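# Set the clear bottle upright on the white plate

## Task

Place the clear bottle standing upright on the white plate, without moving the case, either plate or the amber bottle, and finish with neither hand touching the case, the amber bottle or the clear bottle.

## Robot and tools

Robot: two arms, left_arm (on the +y side, base near (-0.025, +0.285, -0.003) m) and right_arm (base near (-0.041, -0.302, -0.001) m). The left arm has a five-finger left hand and the right arm a five-finger right hand, mirror images. A post stands on the floor behind the arms. Loose objects may now and then get a brief push from outside.

Scene frame: origin at table-top height midway between the nominal bases, +x out over the table, +z up, +y toward the left arm. Arm names do not match image sides. Reported hand positions (metres) and quaternions (wxyz) are in this frame and can be off by a few centimetres, more at long reach.

Hand point: a point 0.05 m in front of the palm and 0.15 m from the wrist face. Its +z runs along straight fingers, +y points out of the palm, +x runs across the palm away from the thumb on the right hand and toward the thumb on the left hand. Straight fingertips lie 0.06-0.07 m beyond the point along +z and 0.06 m behind it along -y. A wrist bracket on the little-finger side juts out and can strike things. The arms track commands loosely: friction and load often leave the hand 1-3 cm (sometimes 5 cm) short, mostly low, and an elbow may sag under a load.

Row layout (28 numbers, each in [-1, 1]): left_arm dx, dy, dz, rx, ry, rz; left hand little, ring, middle, index, thumb_bend, thumb_turn, force_limit, speed; then the same 14 for right_arm. Pose numbers are offsets from that arm's current Hand target, along scene axes, with the arm turning about its own hand point; 1.0 = 0.6 m or 180 degrees, and rx, ry, rz form a single rotation vector. Every orientation command is clipped to within 40 degrees of the measured one. Send 0 for all six to leave an arm alone. Hand motor targets are absolute: +1 open/straight, -1 closed; thumb_turn -1 puts the thumb opposite the fingers, +1 beside the palm. force_limit maps -1..+1 to about 0..10 N (0..15 N for the two thumb motors); speed rises from near zero at -1 to full at +0.48 and above. There is no 'unchanged' value for the hand: repeat the last hand numbers you actually sent, or, if none yet, the hand_measured six plus hand_force_limit and hand_speed.

Gripping: with thumb turned in, the hand wraps objects about 0.035-0.065 m thick; a thumb-tip-to-index pinch holds light items up to about 0.08 m. For a gentle grip close at speed -0.94 or less. A motor stops at force_limit or when blocked, then locks. To grip harder raise force_limit and send a target more closed than hand_measured; to release send one more open. Never close a hand onto the other hand's fingers.

Tools:
execute_actions(actions, cameras): actions is a list of actions, each up to 15 rows, one row per 1/30 s; a short action repeats its final row to fill 15. All rows of one action are offsets from the Hand target at that action's start, not cumulative; the next action starts from the new Hand target, so repeating an offset moves further. Calling it even with zero pose offsets re-requests the Hand target, which can close a gap where the hand settled short. Images come back only when actions is empty or cameras names some.
move(target, speed, blend, blocking, cameras): target is one 28-number row or a list of up to 15 rows; every row's offsets are measured from the same starting Hand targets, not chained. speed is in m/s (0.002 to 4.3, default 0.25; turning limited to twice that in rad/s), one value or one per target. blend (m) rounds corners of a list; 0 stops at each. Paths are straight, last at most 10 s in total, and ignore obstacles and the other arm. Hand numbers of the first row go out at the start; later rows' hand numbers go out on arrival once everything is at rest. blocking=false returns after about 0.5 s while motion continues.
wait(seconds, cameras): 0 to 3600 s, sends nothing new; a running move continues.
stop(cameras): brakes a running move.
zoom_image(camera, region): closer look at cam_high, cam_left_wrist or cam_right_wrist; region [x0, y0, x1, y1] pixels, at most 504 each way, from the newest images.
show_instructions(): shows the reference pages.
finished_scene(scene): ends the scene permanently; scene is 1 or omitted.

Cameras: cam_high, cam_left_wrist, cam_right_wrist, each 672x504.

Results: end_effector_position and end_effector_quat_wxyz per arm; Hand target (the last command after clipping, base for the next offsets); Joint positions, velocities (may be shown as within noise) and torques (with offsets and noise; wrist numbers 3 and 4 wrap at ±28 N m). Per hand: hand_measured, hand_stopped_by (moving, target, force, stalled, fault), hand_load_n (positive when the finger is pushed open; a grip loss shows as load near 0), hand_force_limit, hand_speed. A move adds a 'move:' line: done, off_target, moving, held or fault, plus limits such as paced (pose clipped) or held (steps withheld). Done or off_target says nothing about contact. MOTOR HOT warns of heating; at 100 °C the arm drops and stays faulted 30-60 s.

Avoid: anything leaving the table, glass or crockery falling more than a few centimetres, even small drops, releasing a moving object, fast impacts, strong pushes against fixed or heavy things, arm-to-arm contact (the clearance check does not guard the hands), pushing toward unreachable poses, long stretched-out holds, and moving near an arm's own base where the elbow can swing. An arm blocked by something keeps pushing until you command it back past its hand point. Joint ranges (rad): waist -2.880..2.880, shoulder 0.000..3.142, elbow 0.000..3.019, wrist pitch -1.693..1.571, wrist yaw -1.571..1.571, wrist roll -2.094..2.094.

Each tool is called after ">>>" as name(argument=value, ...), one argument or row to a line, values as JSON.

Reference images:

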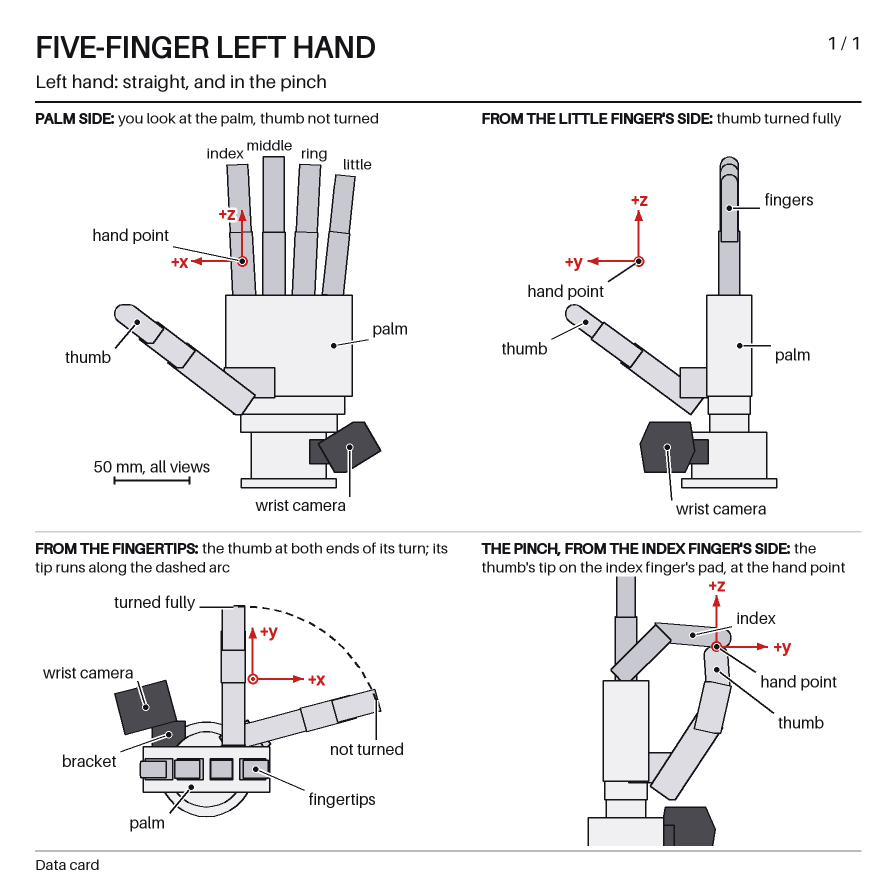

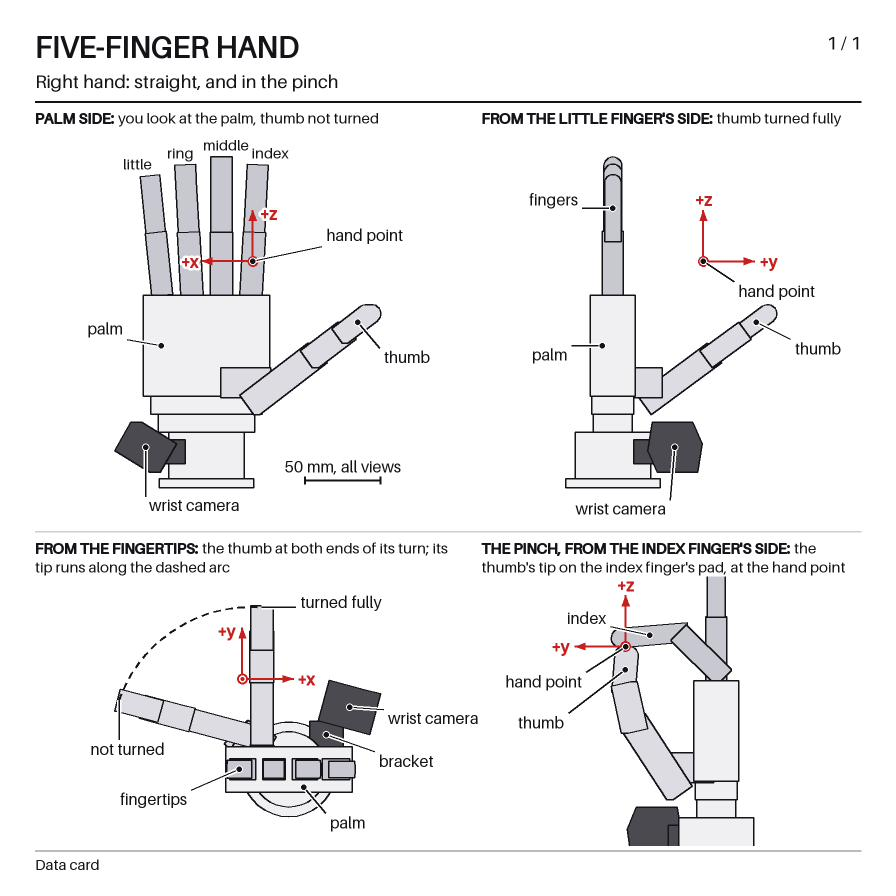

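## Session

>>> execute_actions(
  actions=[],
)

Scene clock: 0.00 s.
left_arm: end_effector_position=(+0.6728, +0.3641, +0.1950) hand_measured=(+1.000, +1.000, +1.000, +1.000, +1.000, +1.000) hand_load_n=(+0.0, +0.0, +0.0, +0.0, +0.0, +0.0) hand_stopped_by=(target, target, target, target, target, target) hand_force_limit=0.00 hand_speed=-0.80 end_effector_quat_wxyz=(-0.083, +0.860, -0.149, +0.481) | right_arm: end_effector_position=(+0.6838, -0.0154, +0.3957) hand_measured=(+1.000, +1.000, +1.000, +1.000, +1.000, +1.000) hand_load_n=(+0.0, +0.0, +0.0, +0.0, +0.0, +0.0) hand_stopped_by=(target, target, target, target, target, target) hand_force_limit=0.00 hand_speed=-0.80 end_effector_quat_wxyz=(-0.141, +0.908, +0.080, +0.387)
Joint positions: left_arm=[0.26 1.706 1.26 -0.122 0.23 -1.083] | right_arm=[0.425 2.108 2.618 -1.233 0.003 -1.305]
Joint velocities: within noise
Joint torques (N m): no reading
Heat: left arm: hottest waist 32 °C; right arm: hottest shoulder 32 °C.
Hand target: left_arm +0.6819, +0.3668, +0.2269; -0.094, +0.846, -0.150, +0.503 | right_arm +0.6800, -0.0167, +0.4278; -0.150, +0.896, +0.079, +0.411

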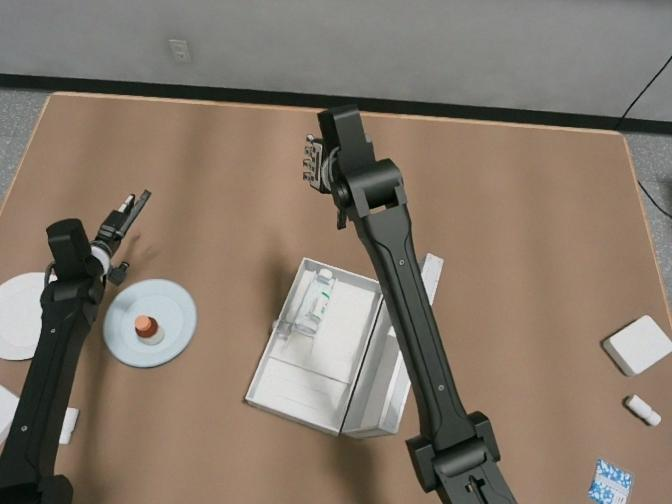

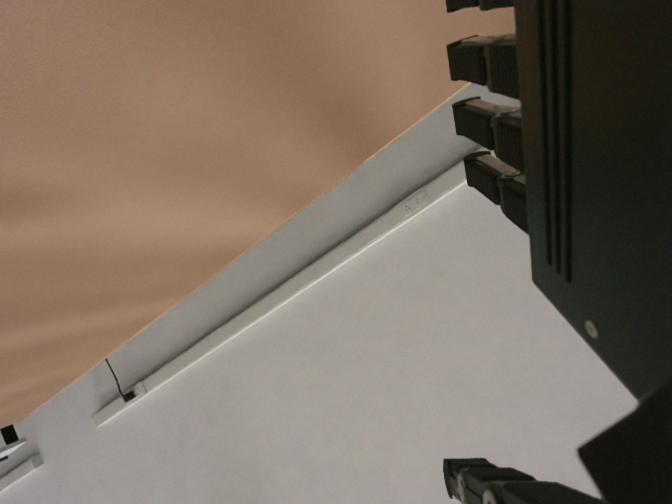

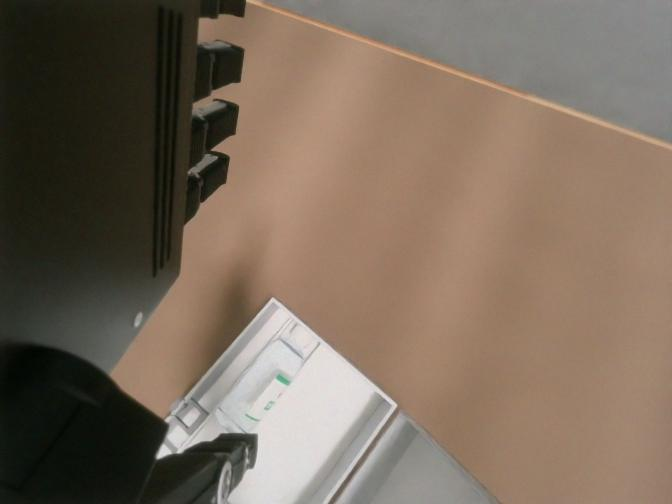

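>>> zoom_image(
  camera="cam_high",
  region=[230, 240, 450, 450],
)

>>> zoom_image(
  camera="cam_high",
  region=[0, 200, 220, 460],
)

>>> zoom_image(
  camera="cam_right_wrist",
  region=[100, 260, 500, 504],
)

Scaled by 2.291 from the camera's image (finer frame: 960x720).

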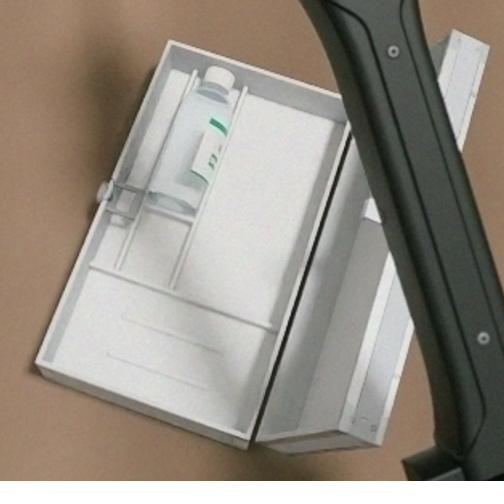

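Scaled by 1.938 from the camera's image (finer frame: 960x720).

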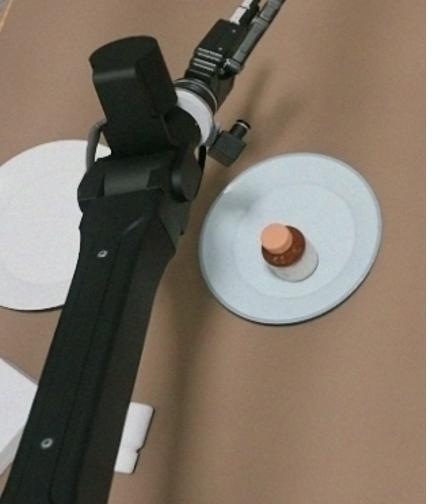

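Scaled by 1.260 from the camera's image (finer frame: 960x720).

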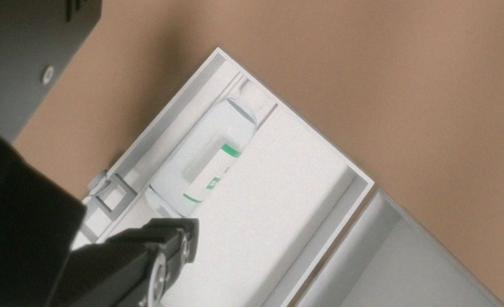

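>>> move(
  target=[-0.1, -0.3, 0.25, 0,0,0, 1,1,1,1,1,1,0,-0.8, -0.35,-0.5,0,0,0,0, 1,1,1,1,1,1,0,-0.8],
  cameras=["all"],
)

Scene clock: 40.43 s.
left_arm: end_effector_position=(+0.6172, +0.1864, +0.3315) hand_measured=(+1.000, +1.000, +1.000, +1.000, +1.000, +1.000) hand_load_n=(+0.0, +0.0, +0.0, +0.0, +0.0, +0.0) hand_stopped_by=(target, target, target, target, target, target) hand_force_limit=0.00 hand_speed=-0.80 end_effector_quat_wxyz=(-0.093, +0.860, -0.162, +0.475) | right_arm: end_effector_position=(+0.4731, -0.3180, +0.4183) hand_measured=(+1.000, +1.000, +1.000, +1.000, +1.000, +1.000) hand_load_n=(+0.0, +0.0, +0.0, +0.0, +0.0, +0.0) hand_stopped_by=(target, target, target, target, target, target) hand_force_limit=0.00 hand_speed=-0.80 end_effector_quat_wxyz=(-0.151, +0.899, +0.069, +0.406)
Joint positions: left_arm=[-0.079 1.42 1.306 -0.447 -0.064 -1.231] | right_arm=[-0.075 1.243 1.549 -1.044 -0.378 -1.614]
Joint torques (N m): left_arm=[-0.73 -13.22 13.9 1.29 -0.1 -0.23] | right_arm=[-0.21 -8.82 7.54 1.06 -0.35 -0.23]
Heat: left arm: hottest shoulder 34 °C; right arm: hottest shoulder 37 °C.
Hand target: left_arm +0.6218, +0.1868, +0.3769; -0.094, +0.846, -0.151, +0.503 | right_arm +0.4699, -0.3168, +0.4278; -0.150, +0.896, +0.079, +0.411
Off the commanded pose: left_arm 0.046 m, 4 deg | right_arm 0.010 m, 1 deg.
move: off_target (left_arm)

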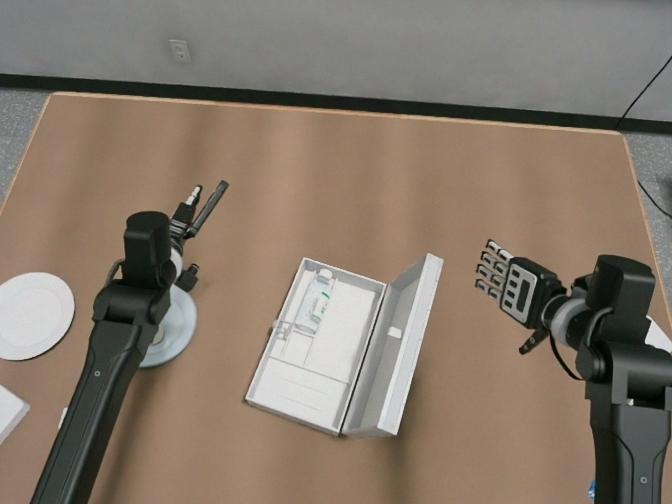

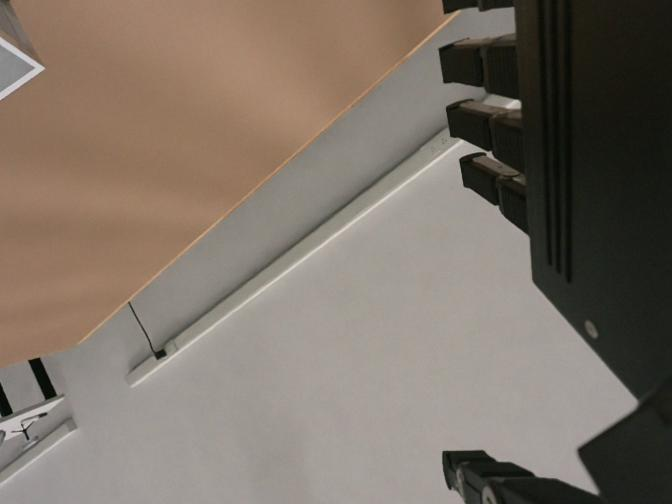

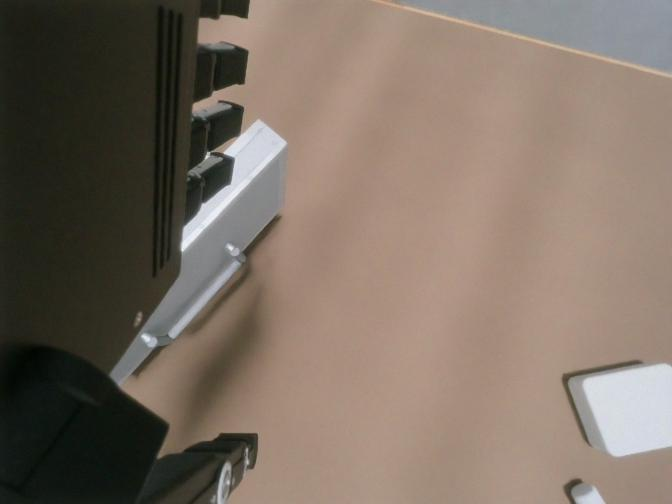

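>>> zoom_image(
  camera="cam_high",
  region=[440, 210, 640, 370],
)

>>> zoom_image(
  camera="cam_high",
  region=[80, 160, 280, 320],
)

>>> zoom_image(
  camera="cam_high",
  region=[230, 240, 450, 450],
)

Scaled by 2.520 from the camera's image (finer frame: 960x720).

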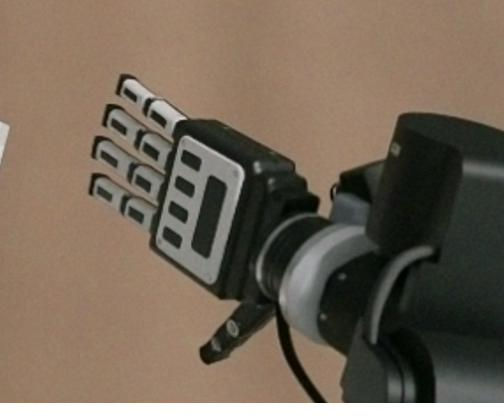

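Scaled by 2.520 from the camera's image (finer frame: 960x720).

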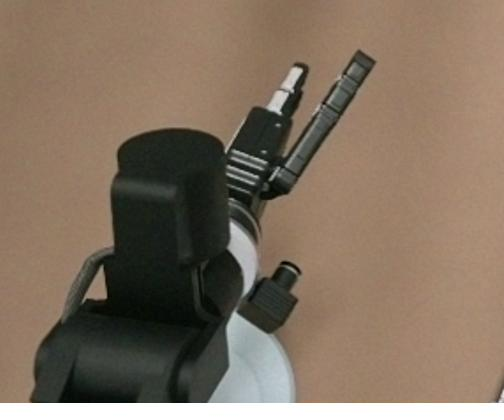

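Scaled by 2.291 from the camera's image (finer frame: 960x720).

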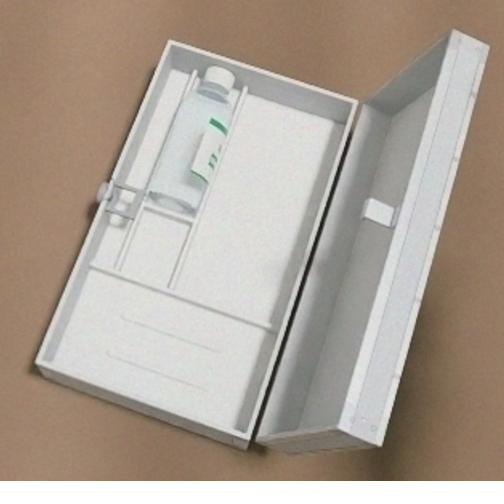

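>>> move(
  target=[
    [-0.05, 0, 0, 0.3092,0.0817,-0.2332, 1,1,1,1,1,1,0,-0.8, 0,0,0,0,0,0, 1,1,1,1,1,1,0,-0.8],
    [-0.09, -0.2, -0.05, 0.3273,-0.2541,-0.7519, 1,1,1,1,1,1,0,-0.8, 0,0,0,0,0,0, 1,1,1,1,1,1,0,-0.8],
  ],
  blend=0.05,
  speed=0.5,
  cameras=["all"],
)

Scene clock: 151.87 s.
left_arm: end_effector_position=(+0.5706, +0.0653, +0.3237) hand_measured=(+1.000, +1.000, +1.000, +1.000, +1.000, +1.000) hand_load_n=(+0.0, +0.0, +0.0, +0.0, +0.0, -0.5) hand_stopped_by=(target, target, target, target, target, target) hand_force_limit=0.00 hand_speed=-0.80 end_effector_quat_wxyz=(+0.044, +0.066, +0.910, -0.406) | right_arm: end_effector_position=(+0.4731, -0.3180, +0.4183) hand_measured=(+1.000, +1.000, +1.000, +1.000, +1.000, +1.000) hand_load_n=(+0.0, +0.0, +0.0, +0.0, +0.0, +0.0) hand_stopped_by=(target, target, target, target, target, target) hand_force_limit=0.00 hand_speed=-0.80 end_effector_quat_wxyz=(-0.151, +0.899, +0.070, +0.406)
Joint positions: left_arm=[-0.2 2.016 2.37 -1.681 0.814 1.421] | right_arm=[-0.075 1.243 1.549 -1.044 -0.378 -1.614]
Joint torques (N m): left_arm=[-0.97 -20.89 9.83 0.28 0.39 0.15] | right_arm=[-0.26 -8.64 7.6 1.06 -0.35 -0.22]
Heat: left arm: hottest elbow 40 °C; right arm: hottest elbow 35 °C.
Hand target: left_arm +0.5678, +0.0668, +0.3469; -0.051, +0.122, +0.916, -0.380 | right_arm +0.4699, -0.3168, +0.4278; -0.150, +0.896, +0.079, +0.411
Off the commanded pose: left_arm 0.023 m, 13 deg | right_arm 0.010 m, 1 deg.
joint sent to its limit (left arm) — joint 4 (wrist pitch), lower limit. The joint targets are off in position and orientation.
move: off_target (left_arm)

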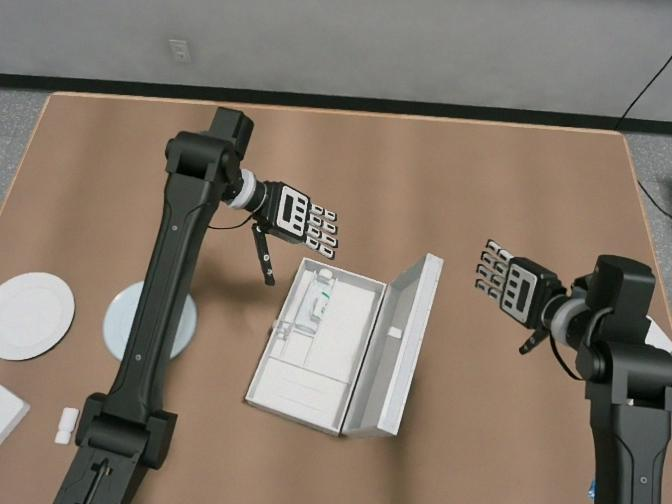

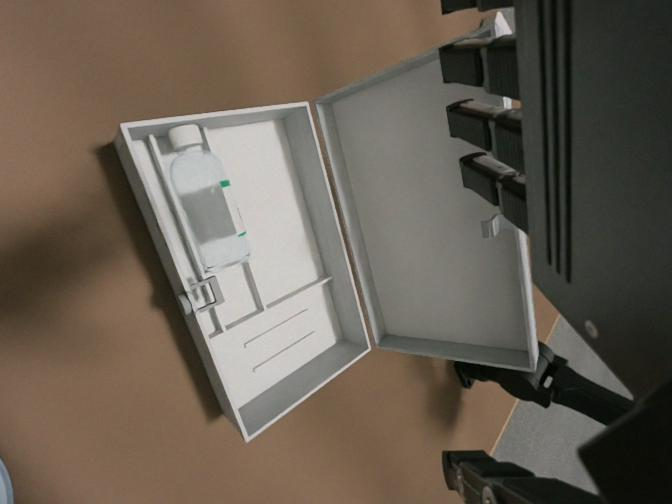

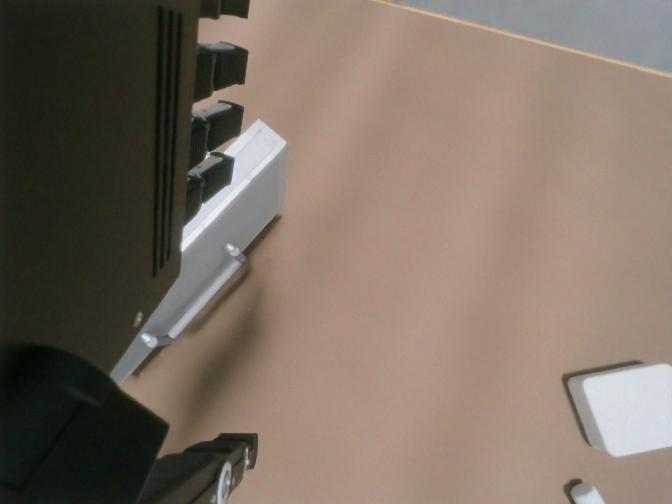

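>>> zoom_image(
  camera="cam_left_wrist",
  region=[100, 80, 400, 340],
)

>>> zoom_image(
  camera="cam_high",
  region=[190, 140, 400, 350],
)

Scaled by 1.680 from the camera's image (finer frame: 960x720).

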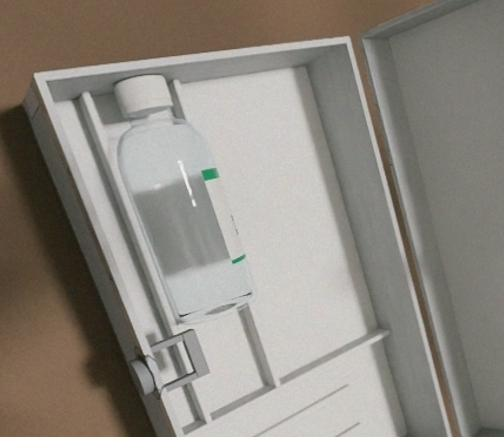

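Scaled by 2.400 from the camera's image (finer frame: 960x720).

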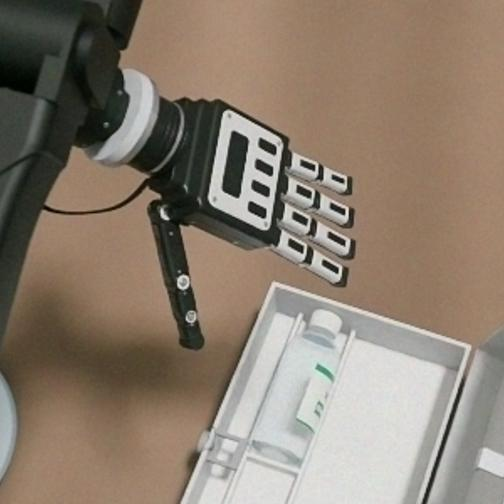

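>>> move(
  target=[0, -0.058, -0.31, 0,0,0, 0.7,0.7,0.7,0.7,0.77,-1,0,0, 0,0,0,0,0,0, 1,1,1,1,1,1,0,-0.8],
  speed=0.2,
  cameras=["all"],
)

Scene clock: 160.73 s.
left_arm: end_effector_position=(+0.5603, +0.0353, +0.1439) hand_measured=(+0.700, +0.700, +0.700, +0.700, +0.770, -1.000) hand_load_n=(+0.0, +0.0, +0.0, +0.0, +0.0, +0.0) hand_stopped_by=(target, target, target, target, target, target) hand_force_limit=0.00 hand_speed=0.00 end_effector_quat_wxyz=(-0.075, +0.105, +0.917, -0.378) | right_arm: end_effector_position=(+0.4731, -0.3180, +0.4183) hand_measured=(+1.000, +1.000, +1.000, +1.000, +1.000, +1.000) hand_load_n=(+0.0, +0.0, +0.0, +0.0, +0.0, +0.0) hand_stopped_by=(target, target, target, target, target, target) hand_force_limit=0.00 hand_speed=-0.80 end_effector_quat_wxyz=(-0.151, +0.899, +0.070, +0.406)
Joint positions: left_arm=[-0.263 2.174 2.157 -1.613 0.79 1.57] | right_arm=[-0.075 1.243 1.549 -1.044 -0.378 -1.614]
Joint torques (N m): left_arm=[-1.08 -22.71 9.73 0.59 0.42 0.14] | right_arm=[0.09 -8.47 7.47 0.98 -0.35 -0.26]
Heat: left arm: hottest elbow 39 °C; right arm: hottest elbow 35 °C.
Hand target: left_arm +0.5678, +0.0320, +0.1609; -0.051, +0.122, +0.916, -0.379 | right_arm +0.4699, -0.3168, +0.4278; -0.150, +0.896, +0.079, +0.411
Off the commanded pose: left_arm 0.019 m, 3 deg | right_arm 0.010 m, 1 deg.
move: off_target (left_arm)

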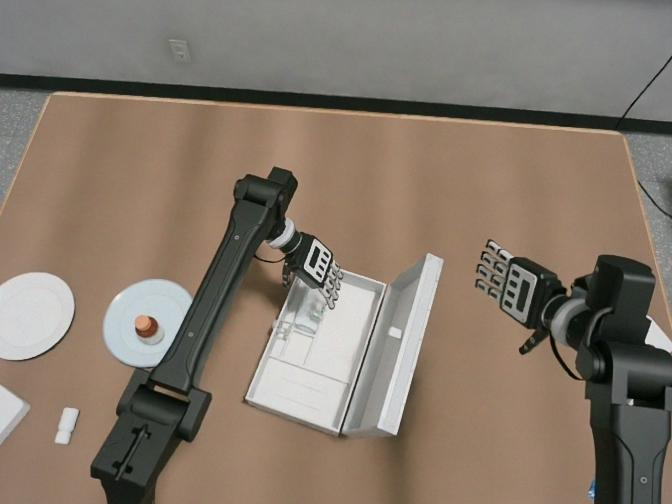

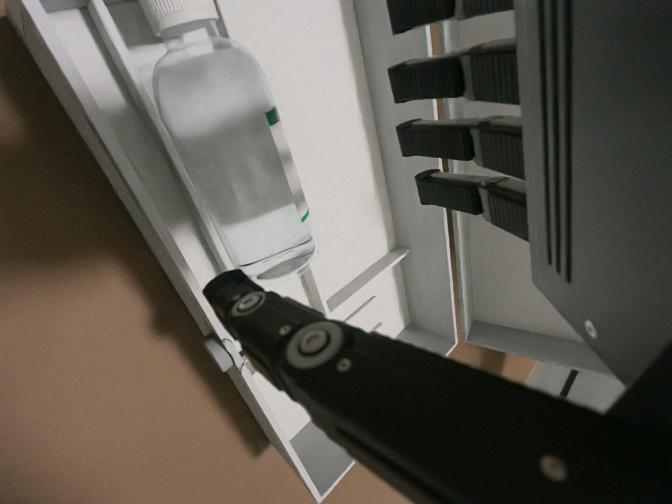

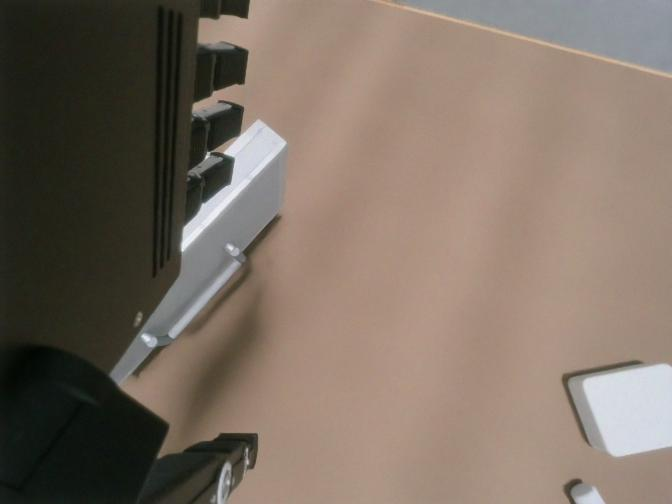

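>>> zoom_image(
  camera="cam_high",
  region=[240, 210, 400, 370],
)

Scaled by 3.150 from the camera's image (finer frame: 960x720).

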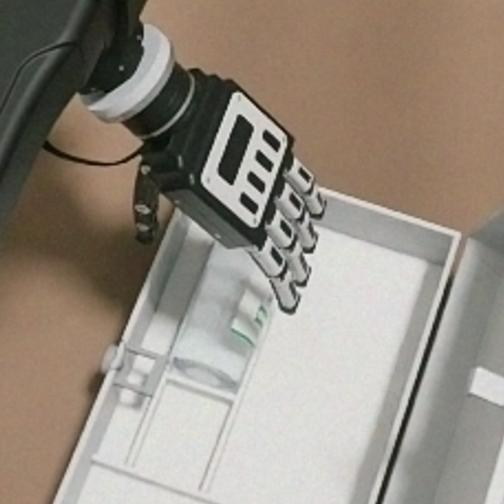

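>>> move(
  target=[0.0243, -0.0378, -0.0833, 0,0,0, 0.7,0.7,0.7,0.7,0.88,-1,0,0, 0,0,0,0,0,0, 1,1,1,1,1,1,0,-0.8],
  speed=0.15,
  cameras=["cam_high","cam_left_wrist"],
)

>>> zoom_image(
  camera="cam_high",
  region=[240, 210, 400, 370],
)

>>> zoom_image(
  camera="cam_left_wrist",
  region=[120, 0, 540, 360],
)

Scene clock: 223.43 s.
left_arm: end_effector_position=(+0.5773, +0.0173, +0.0973) hand_measured=(+0.700, +0.700, +0.700, +0.700, +0.880, -1.000) hand_load_n=(+0.0, +0.0, +0.0, +0.0, +0.0, +0.0) hand_stopped_by=(target, target, target, target, target, target) hand_force_limit=0.00 hand_speed=0.00 end_effector_quat_wxyz=(-0.067, +0.115, +0.916, -0.379) | right_arm: end_effector_position=(+0.4731, -0.3180, +0.4183) hand_measured=(+1.000, +1.000, +1.000, +1.000, +1.000, +1.000) hand_load_n=(+0.0, +0.0, +0.0, +0.0, +0.0, +0.0) hand_stopped_by=(target, target, target, target, target, target) hand_force_limit=0.00 hand_speed=-0.80 end_effector_quat_wxyz=(-0.151, +0.899, +0.070, +0.406)
Joint positions: left_arm=[-0.283 2.238 2.149 -1.509 0.79 1.559] | right_arm=[-0.075 1.243 1.549 -1.044 -0.378 -1.614]
Joint torques (N m): left_arm=[-1.32 -23 9.5 0.76 0.42 -0.14] | right_arm=[-0.15 -9.05 7.49 1.02 -0.39 -0.23]
Heat: left arm: hottest shoulder 37 °C; right arm: hottest elbow 36 °C.
Hand target: left_arm +0.5824, +0.0093, +0.1109; -0.051, +0.122, +0.916, -0.380 | right_arm +0.4699, -0.3168, +0.4278; -0.150, +0.896, +0.079, +0.411
Off the commanded pose: left_arm 0.017 m, 2 deg | right_arm 0.010 m, 1 deg.
move: off_target (left_arm)

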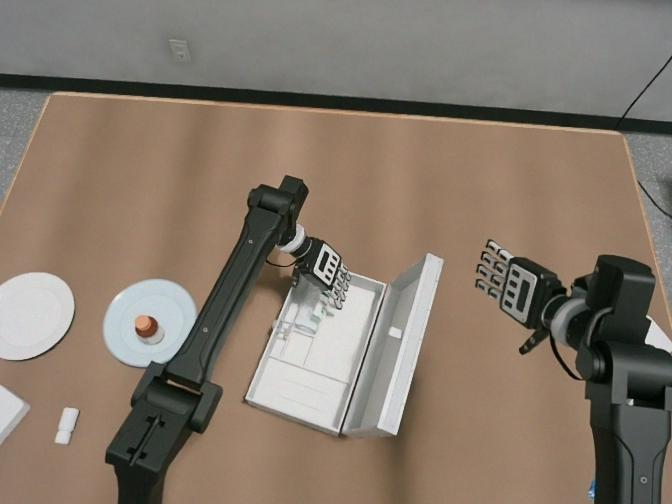

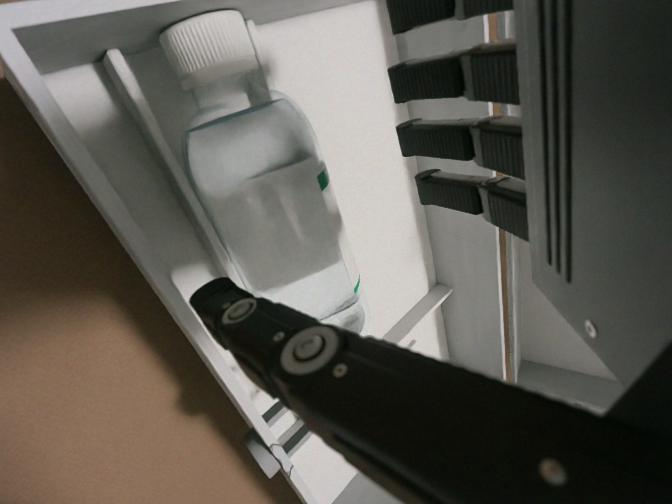

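Scaled by 3.150 from the camera's image (finer frame: 960x720).

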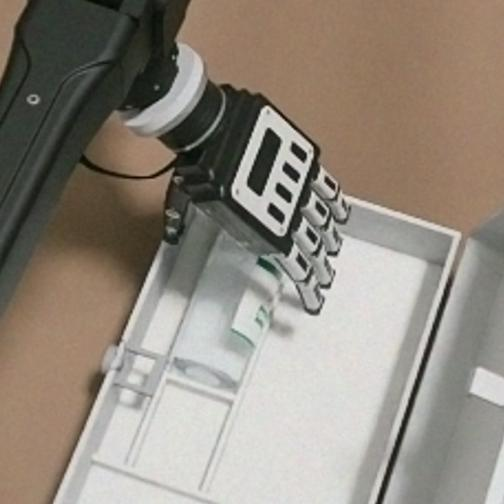

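Scaled by 1.200 from the camera's image (finer frame: 960x720).

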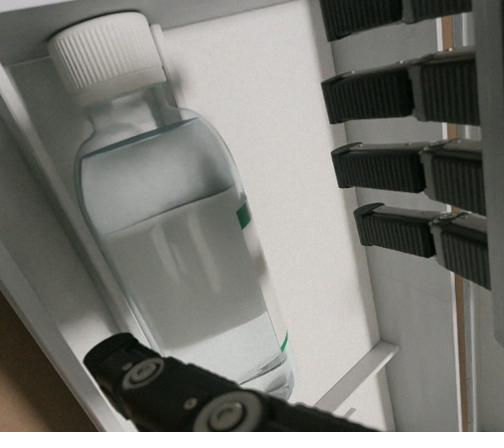

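>>> zoom_image(
  camera="cam_high",
  region=[290, 250, 400, 330],
)

>>> zoom_image(
  camera="cam_high",
  region=[236, 360, 346, 440],
)

Scaled by 4.582 from the camera's image (finer frame: 960x720).

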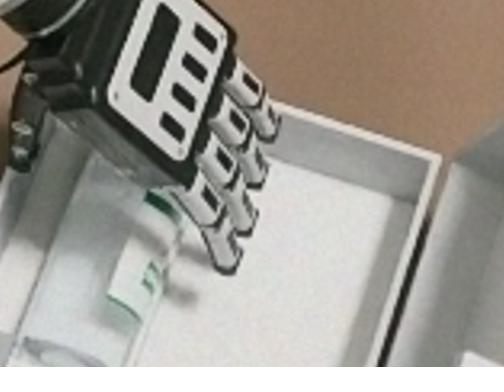

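Scaled by 4.582 from the camera's image (finer frame: 960x720).

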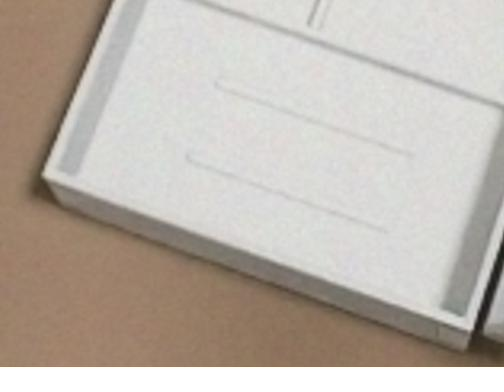

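>>> move(
  target=[-0.0022, -0.008, -0.05, 0,0,0, 0.7,0.7,0.7,0.7,0.88,-1,0,0, 0,0,0,0,0,0, 1,1,1,1,1,1,0,-0.8],
  speed=0.12,
  cameras=["cam_high","cam_left_wrist"],
)

>>> zoom_image(
  camera="cam_high",
  region=[240, 210, 400, 370],
)

>>> zoom_image(
  camera="cam_left_wrist",
  region=[120, 0, 540, 360],
)

Scene clock: 237.80 s.
left_arm: end_effector_position=(+0.5761, +0.0102, +0.0741) hand_measured=(+0.700, +0.700, +0.700, +0.700, +0.880, -1.000) hand_load_n=(+0.0, +0.0, +0.0, +0.0, +0.0, +0.0) hand_stopped_by=(target, target, target, target, target, target) hand_force_limit=0.00 hand_speed=0.00 end_effector_quat_wxyz=(-0.061, +0.120, +0.915, -0.380) | right_arm: end_effector_position=(+0.4731, -0.3180, +0.4183) hand_measured=(+1.000, +1.000, +1.000, +1.000, +1.000, +1.000) hand_load_n=(+0.0, +0.0, +0.0, +0.0, +0.0, +0.0) hand_stopped_by=(target, target, target, target, target, target) hand_force_limit=0.00 hand_speed=-0.80 end_effector_quat_wxyz=(-0.151, +0.899, +0.070, +0.406)
Joint positions: left_arm=[-0.294 2.238 2.089 -1.429 0.79 1.552] | right_arm=[-0.075 1.243 1.549 -1.044 -0.378 -1.614]
Joint torques (N m): left_arm=[-1.38 -22.24 9.16 0.8 0.42 -0.17] | right_arm=[-0.73 -9.17 7.47 1.11 -0.35 -0.22]
Heat: left arm: hottest shoulder 37 °C; right arm: hottest elbow 36 °C.
Hand target: left_arm +0.5811, +0.0045, +0.0809; -0.051, +0.122, +0.916, -0.380 | right_arm +0.4699, -0.3168, +0.4278; -0.150, +0.896, +0.079, +0.411
Off the commanded pose: left_arm 0.010 m, 1 deg | right_arm 0.010 m, 1 deg.
move: done

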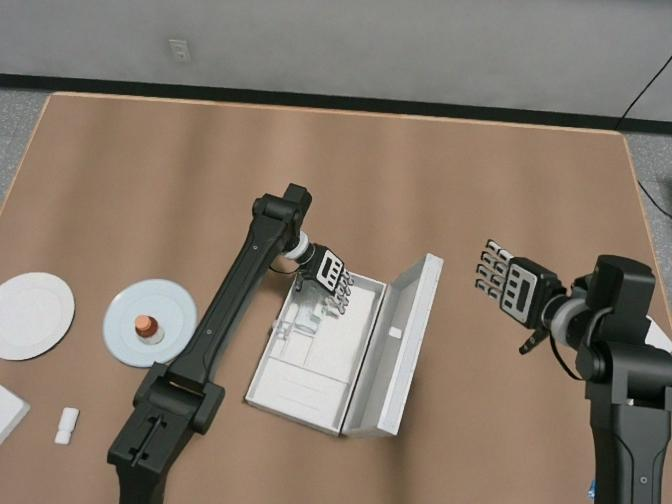

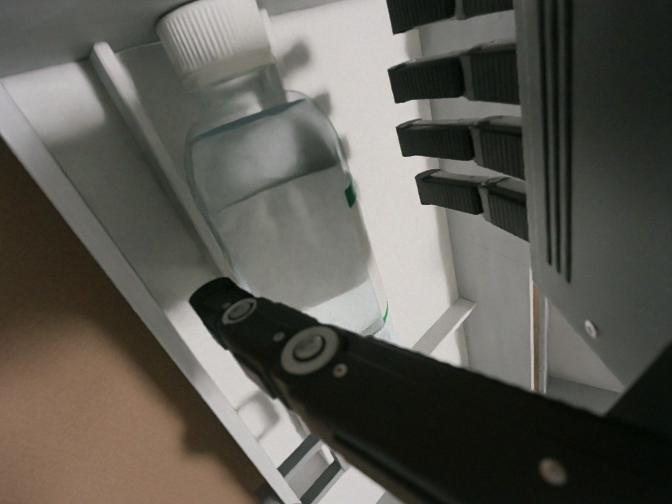

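Scaled by 3.150 from the camera's image (finer frame: 960x720).

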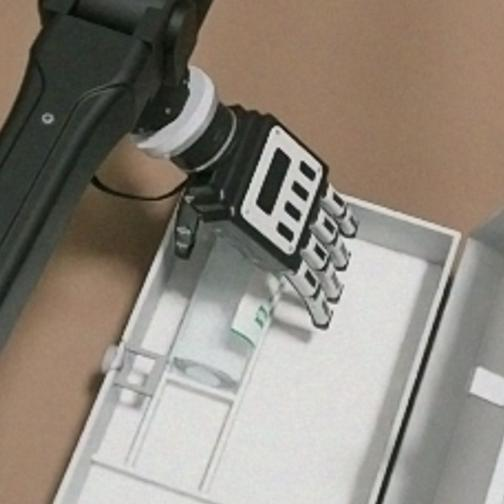

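Scaled by 1.200 from the camera's image (finer frame: 960x720).

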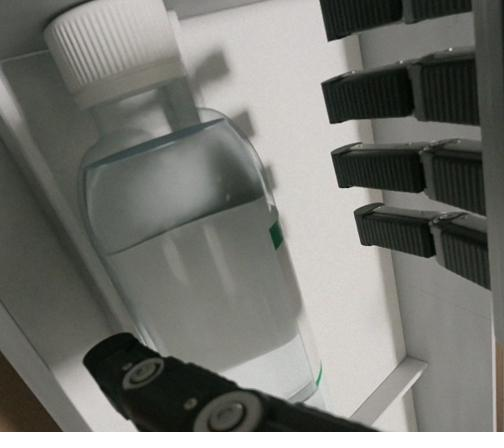

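>>> move(
  target=[0, 0, -0.045, 0,0,0, 0.7,0.7,0.7,0.7,0.88,-1,0,0, 0,0,0,0,0,0, 1,1,1,1,1,1,0,-0.8],
  speed=0.08,
  cameras=["cam_high","cam_left_wrist"],
)

>>> zoom_image(
  camera="cam_high",
  region=[240, 210, 400, 370],
)

>>> zoom_image(
  camera="cam_left_wrist",
  region=[120, 0, 540, 360],
)

Scene clock: 242.63 s.
left_arm: end_effector_position=(+0.5758, +0.0102, +0.0485) hand_measured=(+0.700, +0.700, +0.700, +0.700, +0.880, -1.000) hand_load_n=(+0.0, +0.0, +0.0, -0.5, +0.0, -0.5) hand_stopped_by=(target, target, target, target, target, target) hand_force_limit=0.00 hand_speed=0.00 end_effector_quat_wxyz=(-0.060, +0.120, +0.915, -0.380) | right_arm: end_effector_position=(+0.4731, -0.3180, +0.4183) hand_measured=(+1.000, +1.000, +1.000, +1.000, +1.000, +1.000) hand_load_n=(+0.0, +0.0, +0.0, +0.0, +0.0, +0.0) hand_stopped_by=(target, target, target, target, target, target) hand_force_limit=0.00 hand_speed=-0.80 end_effector_quat_wxyz=(-0.151, +0.899, +0.070, +0.406)
Joint positions: left_arm=[-0.294 2.25 2.043 -1.369 0.79 1.552] | right_arm=[-0.075 1.243 1.549 -1.044 -0.378 -1.614]
Joint torques (N m): left_arm=[-1.38 -22.12 9.05 0.79 0.41 -0.17] | right_arm=[-0.32 -8.18 7.49 0.96 -0.36 -0.24]
Heat: left arm: hottest shoulder 37 °C; right arm: hottest elbow 36 °C.
Hand target: left_arm +0.5810, +0.0045, +0.0539; -0.051, +0.122, +0.916, -0.379 | right_arm +0.4699, -0.3168, +0.4278; -0.150, +0.896, +0.079, +0.411
Off the commanded pose: left_arm 0.009 m, 1 deg | right_arm 0.010 m, 1 deg.
move: done

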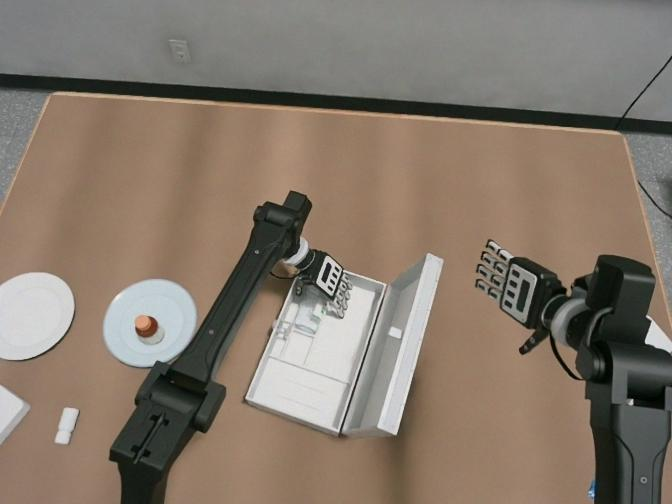

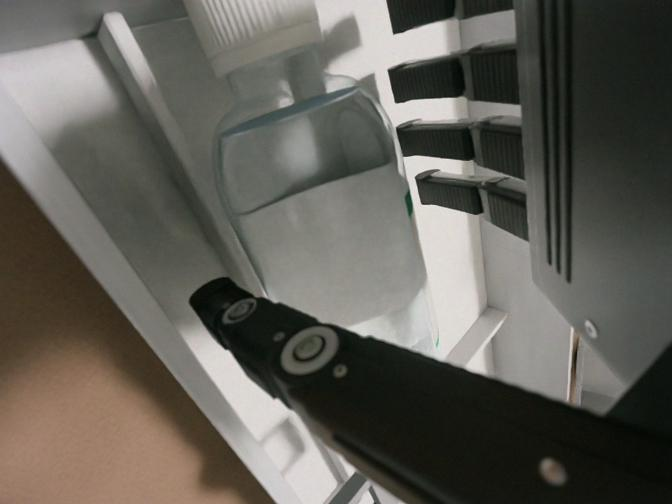

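Scaled by 3.150 from the camera's image (finer frame: 960x720).

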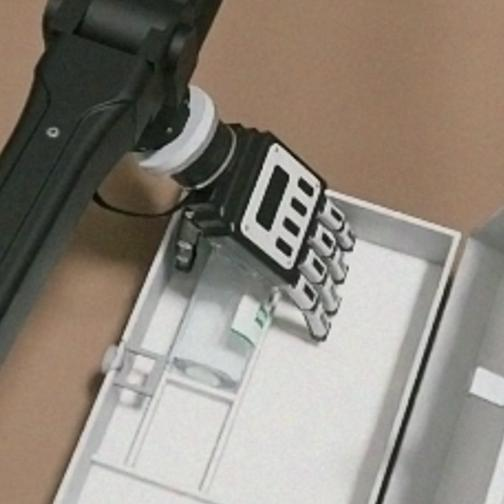

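Scaled by 1.200 from the camera's image (finer frame: 960x720).

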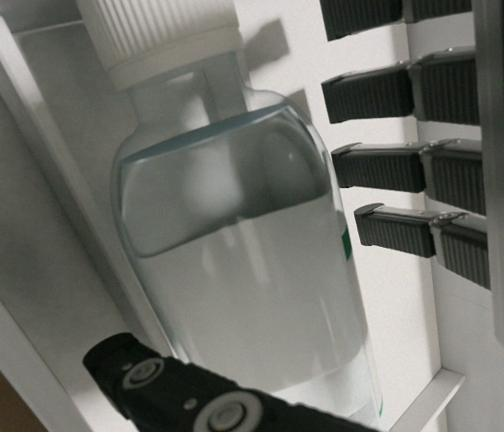

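>>> move(
  target=[0, 0, 0, 0,0,0, 0.0,0.0,0.0,0.0,0.4,-1,-0.7,-0.9, 0,0,0,0,0,0, 1,1,1,1,1,1,0,-0.8],
  cameras=["cam_high","cam_left_wrist"],
)

Scene clock: 249.37 s.
left_arm: end_effector_position=(+0.5760, +0.0105, +0.0484) hand_measured=(+0.190, +0.254, +0.272, +0.236, +0.648, -1.000) hand_load_n=(+1.5, +0.5, +0.0, +2.0, +3.5, +0.0) hand_stopped_by=(force, force, force, force, force, target) hand_force_limit=-0.70 hand_speed=-0.90 end_effector_quat_wxyz=(-0.060, +0.120, +0.915, -0.379) | right_arm: end_effector_position=(+0.4731, -0.3180, +0.4183) hand_measured=(+1.000, +1.000, +1.000, +1.000, +1.000, +1.000) hand_load_n=(+0.0, +0.0, +0.0, +0.0, +0.0, +0.0) hand_stopped_by=(target, target, target, target, target, target) hand_force_limit=0.00 hand_speed=-0.80 end_effector_quat_wxyz=(-0.151, +0.899, +0.070, +0.406)
Joint positions: left_arm=[-0.294 2.25 2.043 -1.368 0.788 1.551] | right_arm=[-0.075 1.243 1.549 -1.044 -0.378 -1.614]
Joint torques (N m): left_arm=[-1.38 -22.07 9.05 0.79 0.46 -0.17] | right_arm=[-0.21 -8.7 7.54 1.05 -0.35 -0.22]
Heat: left arm: hottest shoulder 37 °C; right arm: hottest elbow 36 °C.
Hand target: left_arm +0.5811, +0.0045, +0.0539; -0.051, +0.122, +0.916, -0.379 | right_arm +0.4699, -0.3168, +0.4278; -0.150, +0.896, +0.079, +0.411
Off the commanded pose: left_arm 0.010 m, 1 deg | right_arm 0.010 m, 1 deg.
move: done

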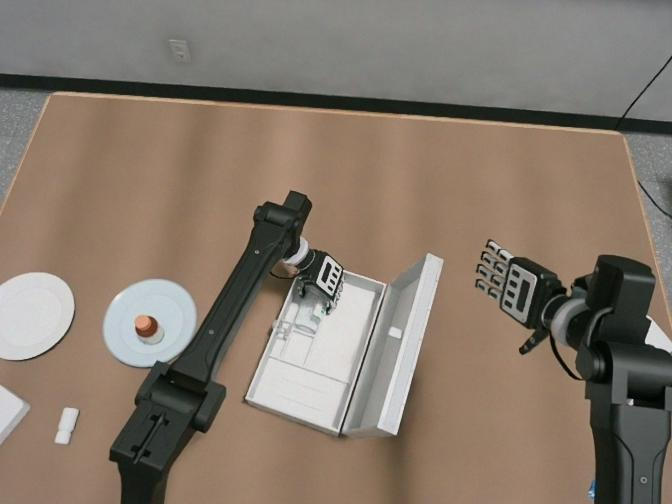

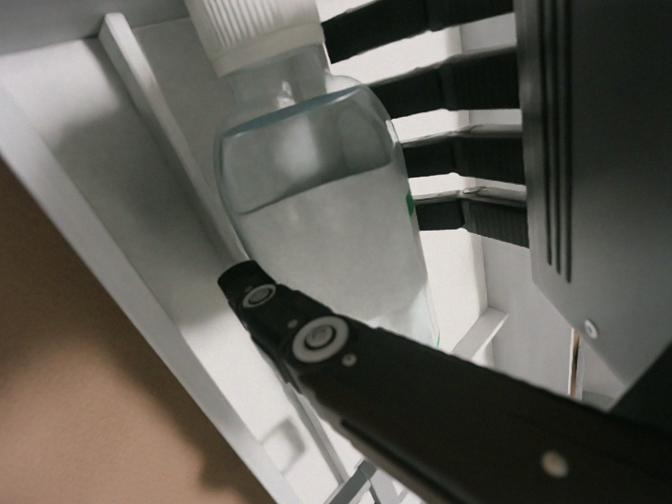

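>>> move(
  target=[0, 0, 0, 0,0,0, -0.1,-0.1,-0.1,-0.1,0.3,-1,-0.1,-0.92, 0,0,0,0,0,0, 1,1,1,1,1,1,0,-0.8],
  cameras=["cam_left_wrist"],
)

Scene clock: 253.53 s.
left_arm: end_effector_position=(+0.5753, +0.0075, +0.0483) hand_measured=(-0.098, +0.174, +0.200, +0.192, +0.636, -1.000) hand_load_n=(+4.0, +4.0, +3.5, +1.0, +10.5, +0.5) hand_stopped_by=(target, force, force, force, force, target) hand_force_limit=-0.10 hand_speed=-0.92 end_effector_quat_wxyz=(-0.060, +0.123, +0.915, -0.379) | right_arm: end_effector_position=(+0.4731, -0.3180, +0.4183) hand_measured=(+1.000, +1.000, +1.000, +1.000, +1.000, +1.000) hand_load_n=(+0.0, +0.0, +0.0, +0.0, +0.0, +0.0) hand_stopped_by=(target, target, target, target, target, target) hand_force_limit=0.00 hand_speed=-0.80 end_effector_quat_wxyz=(-0.151, +0.899, +0.070, +0.406)
Joint positions: left_arm=[-0.298 2.25 2.043 -1.366 0.788 1.551] | right_arm=[-0.075 1.243 1.549 -1.044 -0.378 -1.614]
Joint torques (N m): left_arm=[-1.08 -22.07 9.06 0.68 0.46 -0.18] | right_arm=[-0.26 -9.11 7.43 0.94 -0.38 -0.24]
Heat: left arm: hottest shoulder 37 °C; right arm: hottest elbow 36 °C.
Hand target: left_arm +0.5810, +0.0045, +0.0539; -0.051, +0.122, +0.916, -0.379 | right_arm +0.4699, -0.3168, +0.4278; -0.150, +0.896, +0.079, +0.411
Off the commanded pose: left_arm 0.009 m, 1 deg | right_arm 0.010 m, 1 deg.
move: done

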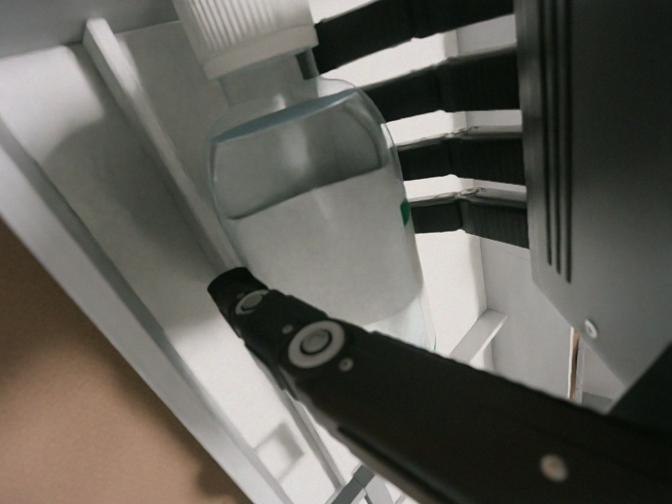

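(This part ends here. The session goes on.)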